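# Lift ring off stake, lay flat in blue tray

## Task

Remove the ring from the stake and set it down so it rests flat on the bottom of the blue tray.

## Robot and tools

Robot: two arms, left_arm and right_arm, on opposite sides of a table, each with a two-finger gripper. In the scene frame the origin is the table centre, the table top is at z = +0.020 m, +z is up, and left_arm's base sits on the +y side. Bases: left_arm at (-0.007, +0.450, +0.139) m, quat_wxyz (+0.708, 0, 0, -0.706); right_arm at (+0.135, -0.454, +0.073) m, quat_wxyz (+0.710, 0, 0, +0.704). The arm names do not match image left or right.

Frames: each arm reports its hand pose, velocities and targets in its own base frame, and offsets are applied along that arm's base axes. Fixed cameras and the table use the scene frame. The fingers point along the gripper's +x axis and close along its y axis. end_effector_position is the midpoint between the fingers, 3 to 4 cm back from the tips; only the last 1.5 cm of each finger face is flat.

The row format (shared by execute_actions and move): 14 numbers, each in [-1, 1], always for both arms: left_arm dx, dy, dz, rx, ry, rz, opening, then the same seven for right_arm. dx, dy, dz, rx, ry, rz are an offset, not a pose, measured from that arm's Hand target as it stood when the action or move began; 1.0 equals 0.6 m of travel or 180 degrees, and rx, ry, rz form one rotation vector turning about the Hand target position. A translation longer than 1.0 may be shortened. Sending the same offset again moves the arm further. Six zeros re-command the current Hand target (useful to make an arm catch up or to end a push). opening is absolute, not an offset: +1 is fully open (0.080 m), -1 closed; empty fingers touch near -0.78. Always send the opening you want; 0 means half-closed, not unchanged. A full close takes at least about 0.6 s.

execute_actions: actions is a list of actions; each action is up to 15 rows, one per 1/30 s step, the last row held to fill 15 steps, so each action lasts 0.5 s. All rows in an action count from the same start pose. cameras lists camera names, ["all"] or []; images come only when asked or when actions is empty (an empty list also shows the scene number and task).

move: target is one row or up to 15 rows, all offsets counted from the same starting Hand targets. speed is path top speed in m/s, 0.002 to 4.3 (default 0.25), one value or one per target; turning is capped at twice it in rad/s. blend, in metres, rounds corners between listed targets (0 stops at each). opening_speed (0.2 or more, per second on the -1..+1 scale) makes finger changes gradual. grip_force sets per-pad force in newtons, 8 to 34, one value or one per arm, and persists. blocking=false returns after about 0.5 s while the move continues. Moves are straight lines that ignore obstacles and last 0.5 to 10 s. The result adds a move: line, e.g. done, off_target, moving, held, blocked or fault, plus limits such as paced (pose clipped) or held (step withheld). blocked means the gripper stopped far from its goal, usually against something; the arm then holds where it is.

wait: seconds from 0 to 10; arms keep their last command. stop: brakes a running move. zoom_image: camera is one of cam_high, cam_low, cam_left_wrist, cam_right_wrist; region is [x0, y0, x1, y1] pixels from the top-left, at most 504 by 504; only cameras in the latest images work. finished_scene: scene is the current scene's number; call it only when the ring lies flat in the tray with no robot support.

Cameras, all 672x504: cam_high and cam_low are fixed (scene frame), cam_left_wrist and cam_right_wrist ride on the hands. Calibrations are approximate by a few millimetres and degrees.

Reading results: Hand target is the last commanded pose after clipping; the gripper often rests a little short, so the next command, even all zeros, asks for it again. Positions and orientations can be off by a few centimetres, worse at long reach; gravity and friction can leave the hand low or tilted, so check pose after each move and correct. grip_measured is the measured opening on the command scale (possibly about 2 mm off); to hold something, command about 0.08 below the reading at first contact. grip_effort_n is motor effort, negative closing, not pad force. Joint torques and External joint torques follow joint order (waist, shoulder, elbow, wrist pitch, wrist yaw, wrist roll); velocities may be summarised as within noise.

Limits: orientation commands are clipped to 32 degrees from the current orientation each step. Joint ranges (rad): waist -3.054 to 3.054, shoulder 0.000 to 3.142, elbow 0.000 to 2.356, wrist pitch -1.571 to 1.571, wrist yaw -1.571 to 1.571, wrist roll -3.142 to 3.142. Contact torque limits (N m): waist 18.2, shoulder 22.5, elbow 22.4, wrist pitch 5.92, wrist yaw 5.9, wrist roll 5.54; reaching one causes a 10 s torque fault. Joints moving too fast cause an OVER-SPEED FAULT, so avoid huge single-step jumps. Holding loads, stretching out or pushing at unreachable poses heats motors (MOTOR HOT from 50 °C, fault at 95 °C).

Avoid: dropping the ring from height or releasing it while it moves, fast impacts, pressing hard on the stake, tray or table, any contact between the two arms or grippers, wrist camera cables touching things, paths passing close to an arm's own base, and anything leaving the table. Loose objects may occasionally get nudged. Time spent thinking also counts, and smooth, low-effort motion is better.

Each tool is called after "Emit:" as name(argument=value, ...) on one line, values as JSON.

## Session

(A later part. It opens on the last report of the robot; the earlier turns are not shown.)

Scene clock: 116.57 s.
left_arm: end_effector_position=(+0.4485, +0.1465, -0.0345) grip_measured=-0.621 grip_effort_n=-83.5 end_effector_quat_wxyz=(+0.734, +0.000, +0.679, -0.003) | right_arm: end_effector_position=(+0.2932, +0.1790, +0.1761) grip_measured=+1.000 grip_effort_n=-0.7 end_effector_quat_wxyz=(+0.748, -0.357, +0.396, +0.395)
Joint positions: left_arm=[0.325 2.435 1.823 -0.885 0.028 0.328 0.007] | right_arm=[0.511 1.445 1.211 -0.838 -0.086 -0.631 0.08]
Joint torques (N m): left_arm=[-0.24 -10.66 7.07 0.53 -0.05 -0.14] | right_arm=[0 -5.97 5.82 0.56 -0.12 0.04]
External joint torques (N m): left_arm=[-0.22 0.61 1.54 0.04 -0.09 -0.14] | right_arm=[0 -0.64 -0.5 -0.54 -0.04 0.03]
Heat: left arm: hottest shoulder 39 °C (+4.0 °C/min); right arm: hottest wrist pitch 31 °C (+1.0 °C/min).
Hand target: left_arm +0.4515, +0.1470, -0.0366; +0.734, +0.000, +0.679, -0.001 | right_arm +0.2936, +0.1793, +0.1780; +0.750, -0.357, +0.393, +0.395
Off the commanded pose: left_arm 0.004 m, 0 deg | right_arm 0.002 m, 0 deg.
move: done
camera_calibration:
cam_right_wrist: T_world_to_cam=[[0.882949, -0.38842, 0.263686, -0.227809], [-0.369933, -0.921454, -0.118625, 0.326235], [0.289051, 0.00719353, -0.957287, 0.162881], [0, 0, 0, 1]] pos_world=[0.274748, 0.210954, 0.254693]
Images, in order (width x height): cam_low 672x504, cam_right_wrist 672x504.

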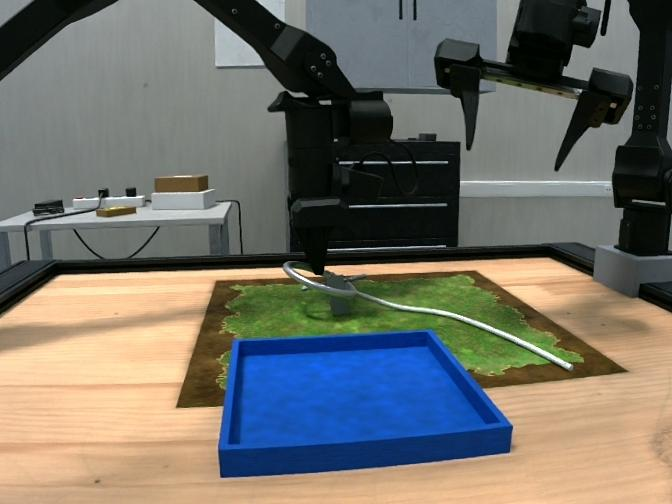

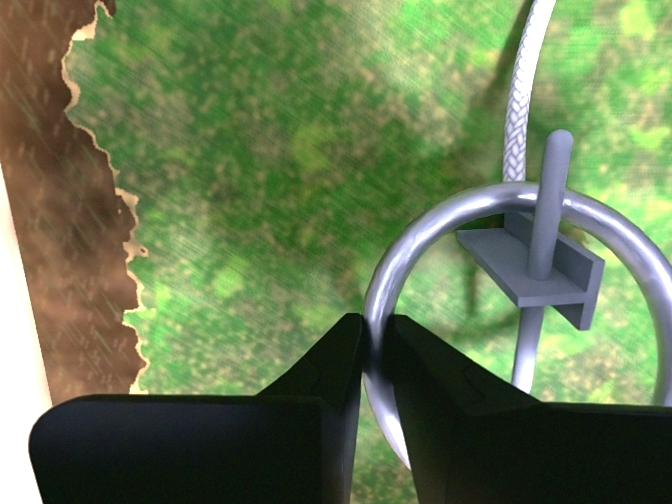

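Emit:
move(target=[0.045,0,0.002,0,0,0,-0.79,0,0,0,0,0,0,1], speed=0.08, cameras=["cam_right_wrist","cam_low"])

Emit:
zoom_image(camera="cam_low", region=[280, 250, 390, 340])

Scene clock: 121.63 s.
left_arm: end_effector_position=(+0.4760, +0.1464, -0.0328) grip_measured=-0.621 grip_effort_n=-83.5 end_effector_quat_wxyz=(+0.734, +0.001, +0.679, -0.003) | right_arm: end_effector_position=(+0.2932, +0.1790, +0.1761) grip_measured=+1.000 grip_effort_n=-0.7 end_effector_quat_wxyz=(+0.748, -0.357, +0.396, +0.395)
Joint positions: left_arm=[0.307 2.546 2.037 -0.988 0.027 0.311 0.007] | right_arm=[0.511 1.445 1.211 -0.838 -0.086 -0.631 0.08]
Joint torques (N m): left_arm=[-0.1 -11.28 7.27 0.53 -0.05 -0.14] | right_arm=[0.02 -5.93 5.82 0.56 -0.12 0.05]
External joint torques (N m): left_arm=[-0.06 0.55 1.68 0.08 -0.08 -0.14] | right_arm=[0.04 -0.55 -0.51 -0.53 -0.04 0.04]
Heat: left arm: hottest shoulder 39 °C (+3.0 °C/min); right arm: hottest wrist pitch 31 °C (+1.0 °C/min).
Hand target: left_arm +0.4784, +0.1471, -0.0355; +0.734, +0.000, +0.679, -0.001 | right_arm +0.2936, +0.1793, +0.1780; +0.750, -0.357, +0.393, +0.395
Off the commanded pose: left_arm 0.004 m, 0 deg | right_arm 0.002 m, 0 deg.
move: done
camera_calibration:
cam_right_wrist: T_world_to_cam=[[0.882949, -0.38842, 0.263686, -0.227809], [-0.369933, -0.921454, -0.118625, 0.326235], [0.289051, 0.00719353, -0.957287, 0.162881], [0, 0, 0, 1]] pos_world=[0.274748, 0.210954, 0.254693]
Images, in order (width x height): cam_low 672x504, cam_right_wrist 672x504.

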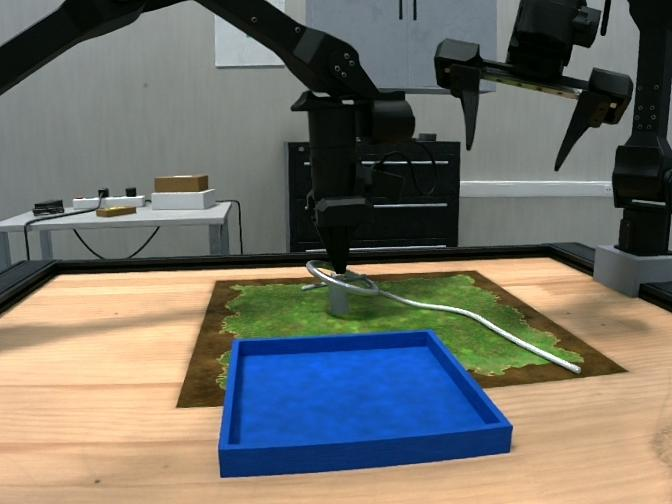

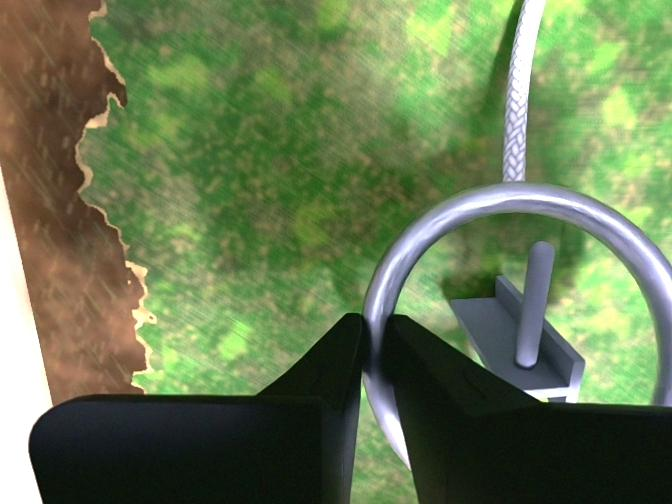

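Scaled by 4.582.

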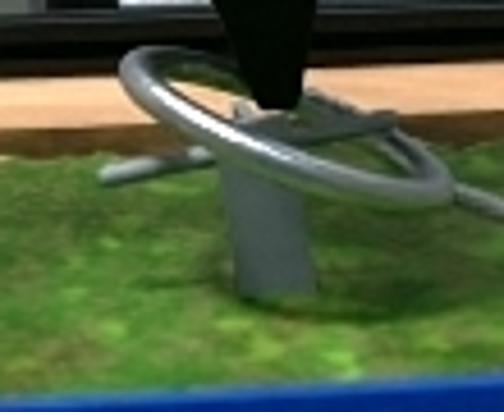

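Emit:
move(target=[[0,0,0.14,0,0,0,-0.79,0,0,0,0,0,0,1],[-0.09,-0.4027,0.055,0,-0.1222,0,-0.79,0,0,0,0,0,0,1]], speed=[0.12,0.22], blend=[0.02,0], cameras=["cam_right_wrist","cam_low","cam_high"])

Scene clock: 128.83 s.
left_arm: end_effector_position=(+0.4233, -0.0945, -0.0112) grip_measured=-0.621 grip_effort_n=-83.5 end_effector_quat_wxyz=(+0.844, +0.004, +0.536, -0.002) | right_arm: end_effector_position=(+0.2932, +0.1790, +0.1761) grip_measured=+1.000 grip_effort_n=-0.7 end_effector_quat_wxyz=(+0.748, -0.357, +0.396, +0.395)
Joint positions: left_arm=[-0.258 2.05 1.167 -0.262 -0.11 -0.226 0.007] | right_arm=[0.511 1.445 1.211 -0.838 -0.086 -0.631 0.08]
Joint torques (N m): left_arm=[-0.13 -12.79 4.25 1.77 -0.17 -0.17] | right_arm=[0 -5.96 5.83 0.55 -0.12 0.05]
External joint torques (N m): left_arm=[-0.08 -4.03 -1.05 0.76 -0.09 -0.17] | right_arm=[0 -0.61 -0.4 -0.49 -0.04 0.04]
Heat: left arm: hottest shoulder 40 °C (+3.0 °C/min); right arm: hottest wrist pitch 31 °C (+1.0 °C/min).
Hand target: left_arm +0.4244, -0.0945, -0.0024; +0.850, +0.000, +0.526, -0.001 | right_arm +0.2936, +0.1793, +0.1780; +0.750, -0.357, +0.393, +0.395
Off the commanded pose: left_arm 0.009 m, 1 deg | right_arm 0.002 m, 0 deg.
move: off_target (left_arm)
camera_calibration:
cam_right_wrist: T_world_to_cam=[[0.882949, -0.38842, 0.263686, -0.227809], [-0.369933, -0.921454, -0.118625, 0.326235], [0.289051, 0.00719353, -0.957287, 0.162881], [0, 0, 0, 1]] pos_world=[0.274748, 0.210954, 0.254693]
Images, in order (width x height): cam_high 672x504, cam_low 672x504, cam_right_wrist 672x504.

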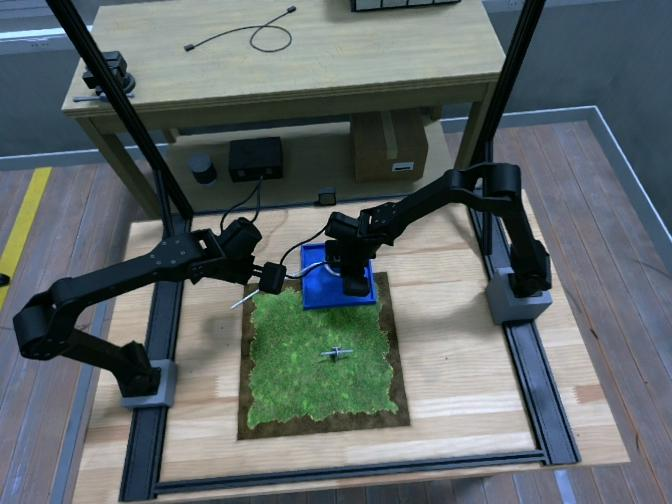

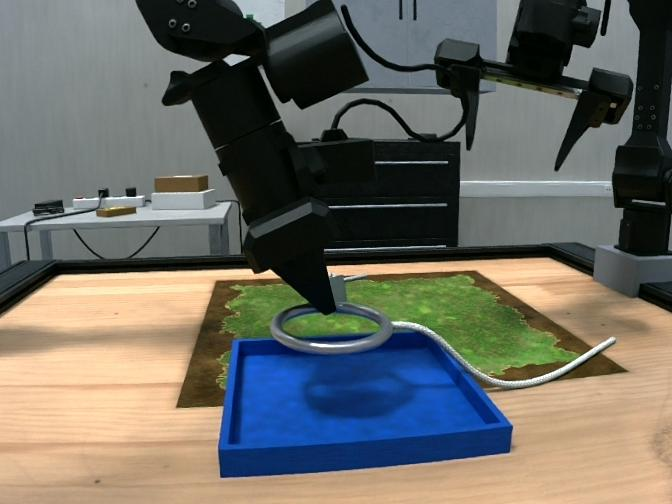

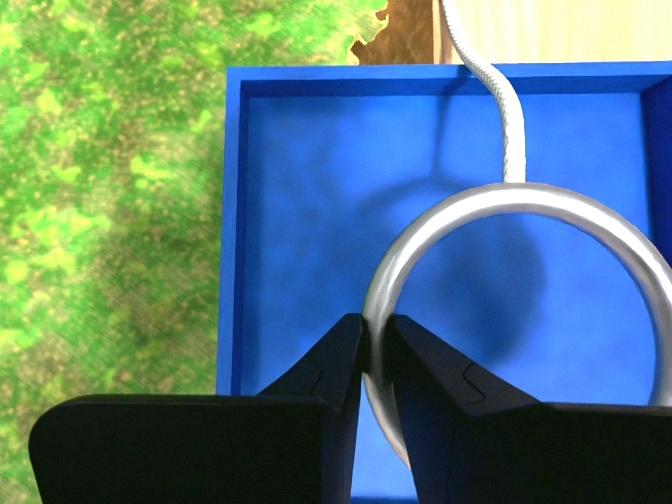

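Emit:
move(target=[[0,0,-0.111,0,0,0,-0.79,0,0,0,0,0,0,1],[0,0,-0.124,0,0,0,-0.79,0,0,0,0,0,0,1]], speed=[0.12,0.03], blend=[0.003,0], cameras=["cam_right_wrist","cam_low"])

Emit:
zoom_image(camera="cam_low", region=[210, 300, 530, 490])

Scene clock: 133.47 s.
left_arm: end_effector_position=(+0.4279, -0.0957, -0.0696) grip_measured=-0.621 grip_effort_n=-83.5 end_effector_quat_wxyz=(+0.854, +0.000, +0.521, -0.004) | right_arm: end_effector_position=(+0.2932, +0.1790, +0.1761) grip_measured=+1.000 grip_effort_n=-0.7 end_effector_quat_wxyz=(+0.748, -0.357, +0.396, +0.395)
Joint positions: left_arm=[-0.258 2.206 1.104 -0.006 -0.11 -0.226 0.007] | right_arm=[0.511 1.445 1.211 -0.838 -0.086 -0.631 0.08]
Joint torques (N m): left_arm=[-0.05 -8.29 3.82 1.85 -0.17 -0.15] | right_arm=[0.05 -5.94 5.84 0.56 -0.12 0.06]
External joint torques (N m): left_arm=[-0.08 0.75 -0.77 0.79 -0.09 -0.15] | right_arm=[0.02 -0.65 -0.42 -0.51 -0.03 0.05]
Heat: left arm: hottest shoulder 42 °C (+4.0 °C/min); right arm: hottest wrist pitch 31 °C (+1.0 °C/min).
Hand target: left_arm +0.4244, -0.0945, -0.0769; +0.850, +0.000, +0.526, -0.001 | right_arm +0.2936, +0.1793, +0.1780; +0.750, -0.357, +0.393, +0.395
Off the commanded pose: left_arm 0.008 m, 1 deg | right_arm 0.002 m, 0 deg.
move: done
camera_calibration:
cam_right_wrist: T_world_to_cam=[[0.882949, -0.38842, 0.263686, -0.227809], [-0.369933, -0.921454, -0.118625, 0.326235], [0.289051, 0.00719353, -0.957287, 0.162881], [0, 0, 0, 1]] pos_world=[0.274748, 0.210954, 0.254693]
Images, in order (width x height): cam_low 672x504, cam_right_wrist 672x504.

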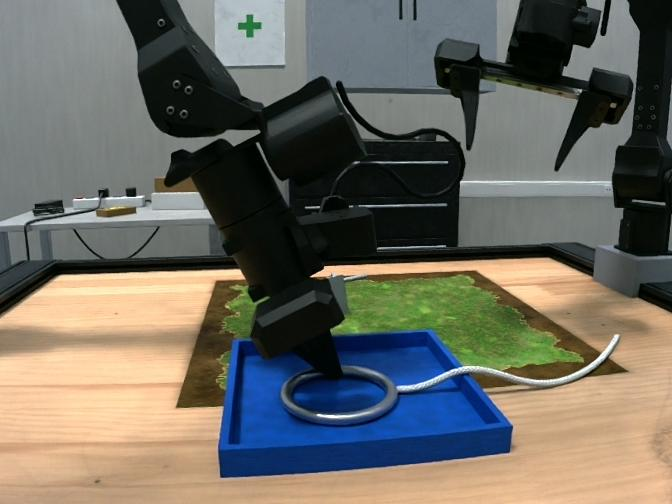

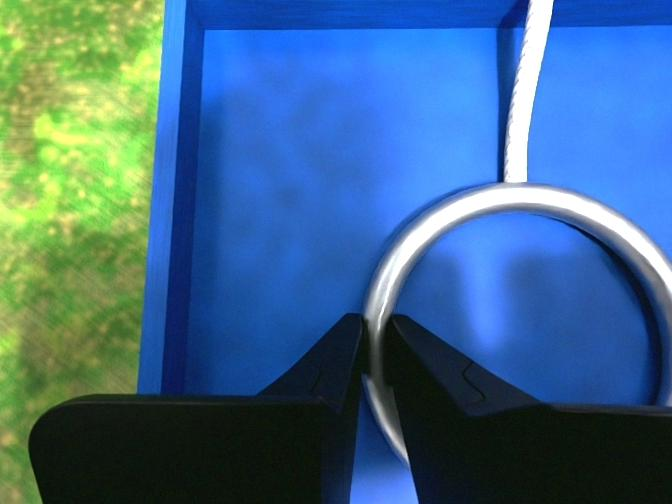

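Scaled by 1.575.

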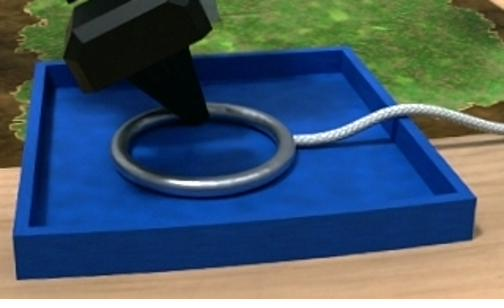

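Emit:
move(target=[[0,0,-0.008,0,0,0,-0.79,0,0,0,0,0,0,1],[0,0,-0.006,0,0,0,-0.45,0,0,0,0,0,0,1]], speed=0.03, opening_speed=0.4, cameras=["cam_right_wrist","cam_low"])

Emit:
zoom_image(camera="cam_low", region=[210, 300, 530, 490])

Scene clock: 137.93 s.
left_arm: end_effector_position=(+0.4297, -0.0965, -0.0708) grip_measured=-0.454 grip_effort_n=18.8 end_effector_quat_wxyz=(+0.856, -0.001, +0.517, -0.005) | right_arm: end_effector_position=(+0.2932, +0.1790, +0.1761) grip_measured=+1.000 grip_effort_n=-0.7 end_effector_quat_wxyz=(+0.748, -0.357, +0.396, +0.395)
Joint positions: left_arm=[-0.258 2.212 1.104 0.01 -0.11 -0.226 0.015] | right_arm=[0.511 1.445 1.211 -0.838 -0.086 -0.631 0.08]
Joint torques (N m): left_arm=[-0.09 -7.82 3.69 1.53 -0.17 -0.14] | right_arm=[0.03 -5.95 5.84 0.56 -0.12 0.04]
External joint torques (N m): left_arm=[-0.09 1.21 -0.84 0.47 -0.09 -0.15] | right_arm=[0.03 -0.64 -0.38 -0.5 -0.05 0.03]
Heat: left arm: hottest shoulder 41 °C (+2.0 °C/min); right arm: hottest wrist pitch 31 °C (+1.0 °C/min).
Hand target: left_arm +0.4244, -0.0946, -0.0805; +0.850, +0.000, +0.526, -0.001 | right_arm +0.2936, +0.1793, +0.1780; +0.750, -0.357, +0.393, +0.395
Off the commanded pose: left_arm 0.011 m, 1 deg | right_arm 0.002 m, 0 deg.
move: off_target (left_arm); target 2's new opening was sent with left_arm's hand 0.011 m and 1 deg from that target
camera_calibration:
cam_right_wrist: T_world_to_cam=[[0.882949, -0.38842, 0.263686, -0.227809], [-0.369933, -0.921454, -0.118625, 0.326235], [0.289051, 0.00719353, -0.957287, 0.162881], [0, 0, 0, 1]] pos_world=[0.274748, 0.210954, 0.254693]
Images, in order (width x height): cam_low 672x504, cam_right_wrist 672x504.

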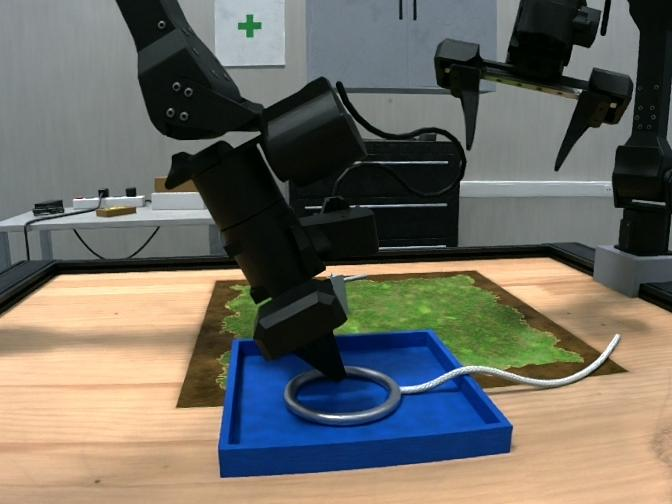

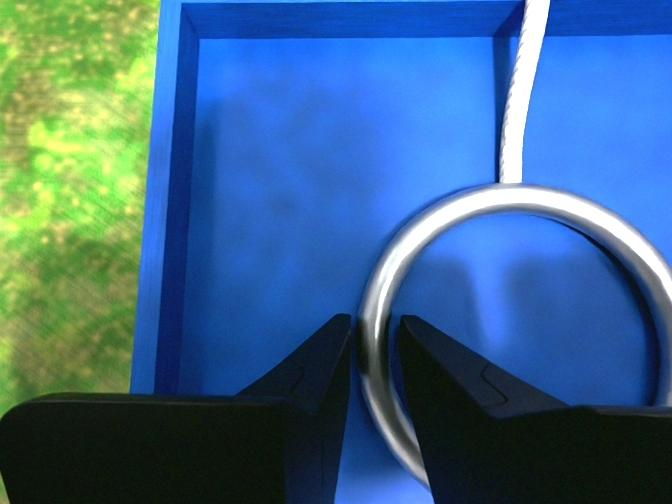

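Scaled by 1.575.

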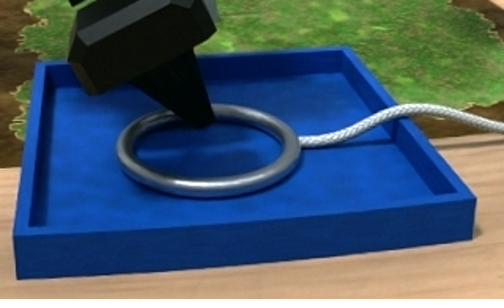

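Emit:
move(target=[[0,0,0.008,0,0,0,-0.36,0,0,0,0,0,0,1],[-0.03,0,0.14,0,0,0,-0.36,0,0,0,0,0,0,1]], speed=0.15, cameras=["cam_right_wrist","cam_low"])

Emit:
zoom_image(camera="cam_low", region=[210, 300, 530, 490])

Emit:
zoom_image(camera="cam_right_wrist", region=[330, 120, 650, 400])

Scene clock: 141.83 s.
left_arm: end_effector_position=(+0.4067, -0.0945, -0.0014) grip_measured=-0.363 grip_effort_n=17.9 end_effector_quat_wxyz=(+0.848, +0.002, +0.531, -0.003) | right_arm: end_effector_position=(+0.2932, +0.1790, +0.1761) grip_measured=+1.000 grip_effort_n=-0.2 end_effector_quat_wxyz=(+0.748, -0.357, +0.396, +0.395)
Joint positions: left_arm=[-0.269 1.972 1.089 -0.249 -0.114 -0.238 0.019] | right_arm=[0.511 1.445 1.211 -0.838 -0.086 -0.631 0.08]
Joint torques (N m): left_arm=[-0.2 -11.12 4.69 1.22 -0.24 -0.14] | right_arm=[0.01 -5.96 5.84 0.56 -0.12 0.05]
External joint torques (N m): left_arm=[-0.2 -2.83 -0.63 0.19 -0.16 -0.14] | right_arm=[0.02 -0.68 -0.4 -0.5 -0.04 0.03]
Heat: left arm: hottest shoulder 41 °C (+2.0 °C/min); right arm: hottest wrist pitch 31 °C (+1.0 °C/min).
Hand target: left_arm +0.4064, -0.0946, +0.0035; +0.850, +0.000, +0.526, -0.001 | right_arm +0.2936, +0.1793, +0.1780; +0.750, -0.357, +0.393, +0.395
Off the commanded pose: left_arm 0.005 m, 1 deg | right_arm 0.002 m, 0 deg.
move: done
camera_calibration:
cam_right_wrist: T_world_to_cam=[[0.882949, -0.38842, 0.263686, -0.227809], [-0.369933, -0.921454, -0.118625, 0.326235], [0.289051, 0.00719353, -0.957287, 0.162881], [0, 0, 0, 1]] pos_world=[0.274748, 0.210954, 0.254693]
Images, in order (width x height): cam_low 672x504, cam_right_wrist 672x504.

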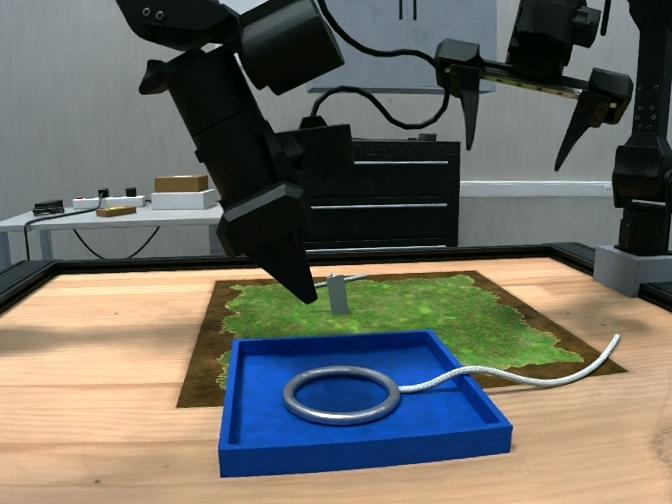

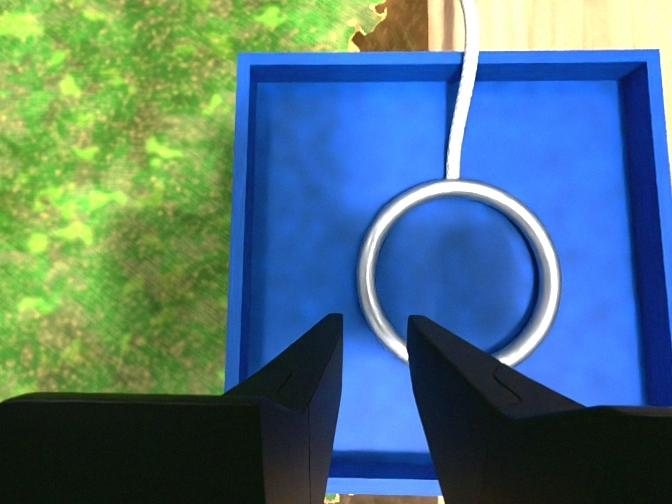

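Scaled by 1.575.

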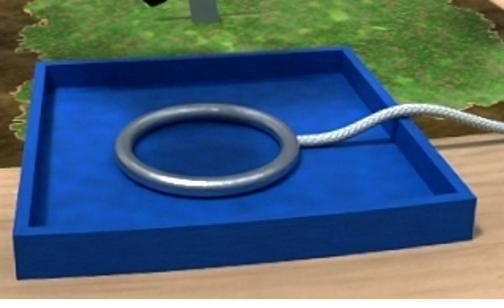

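Scaled by 1.575.

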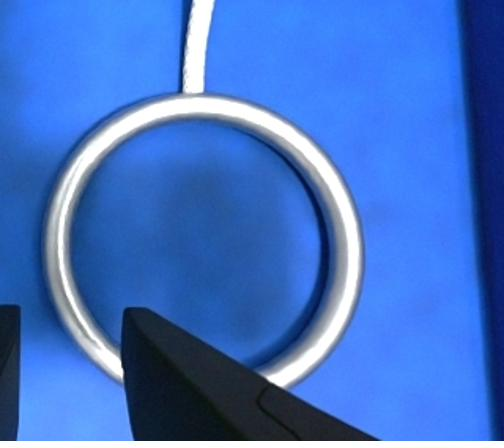

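Emit:
finished_scene(scene=3)

The scene is finished: the task was done.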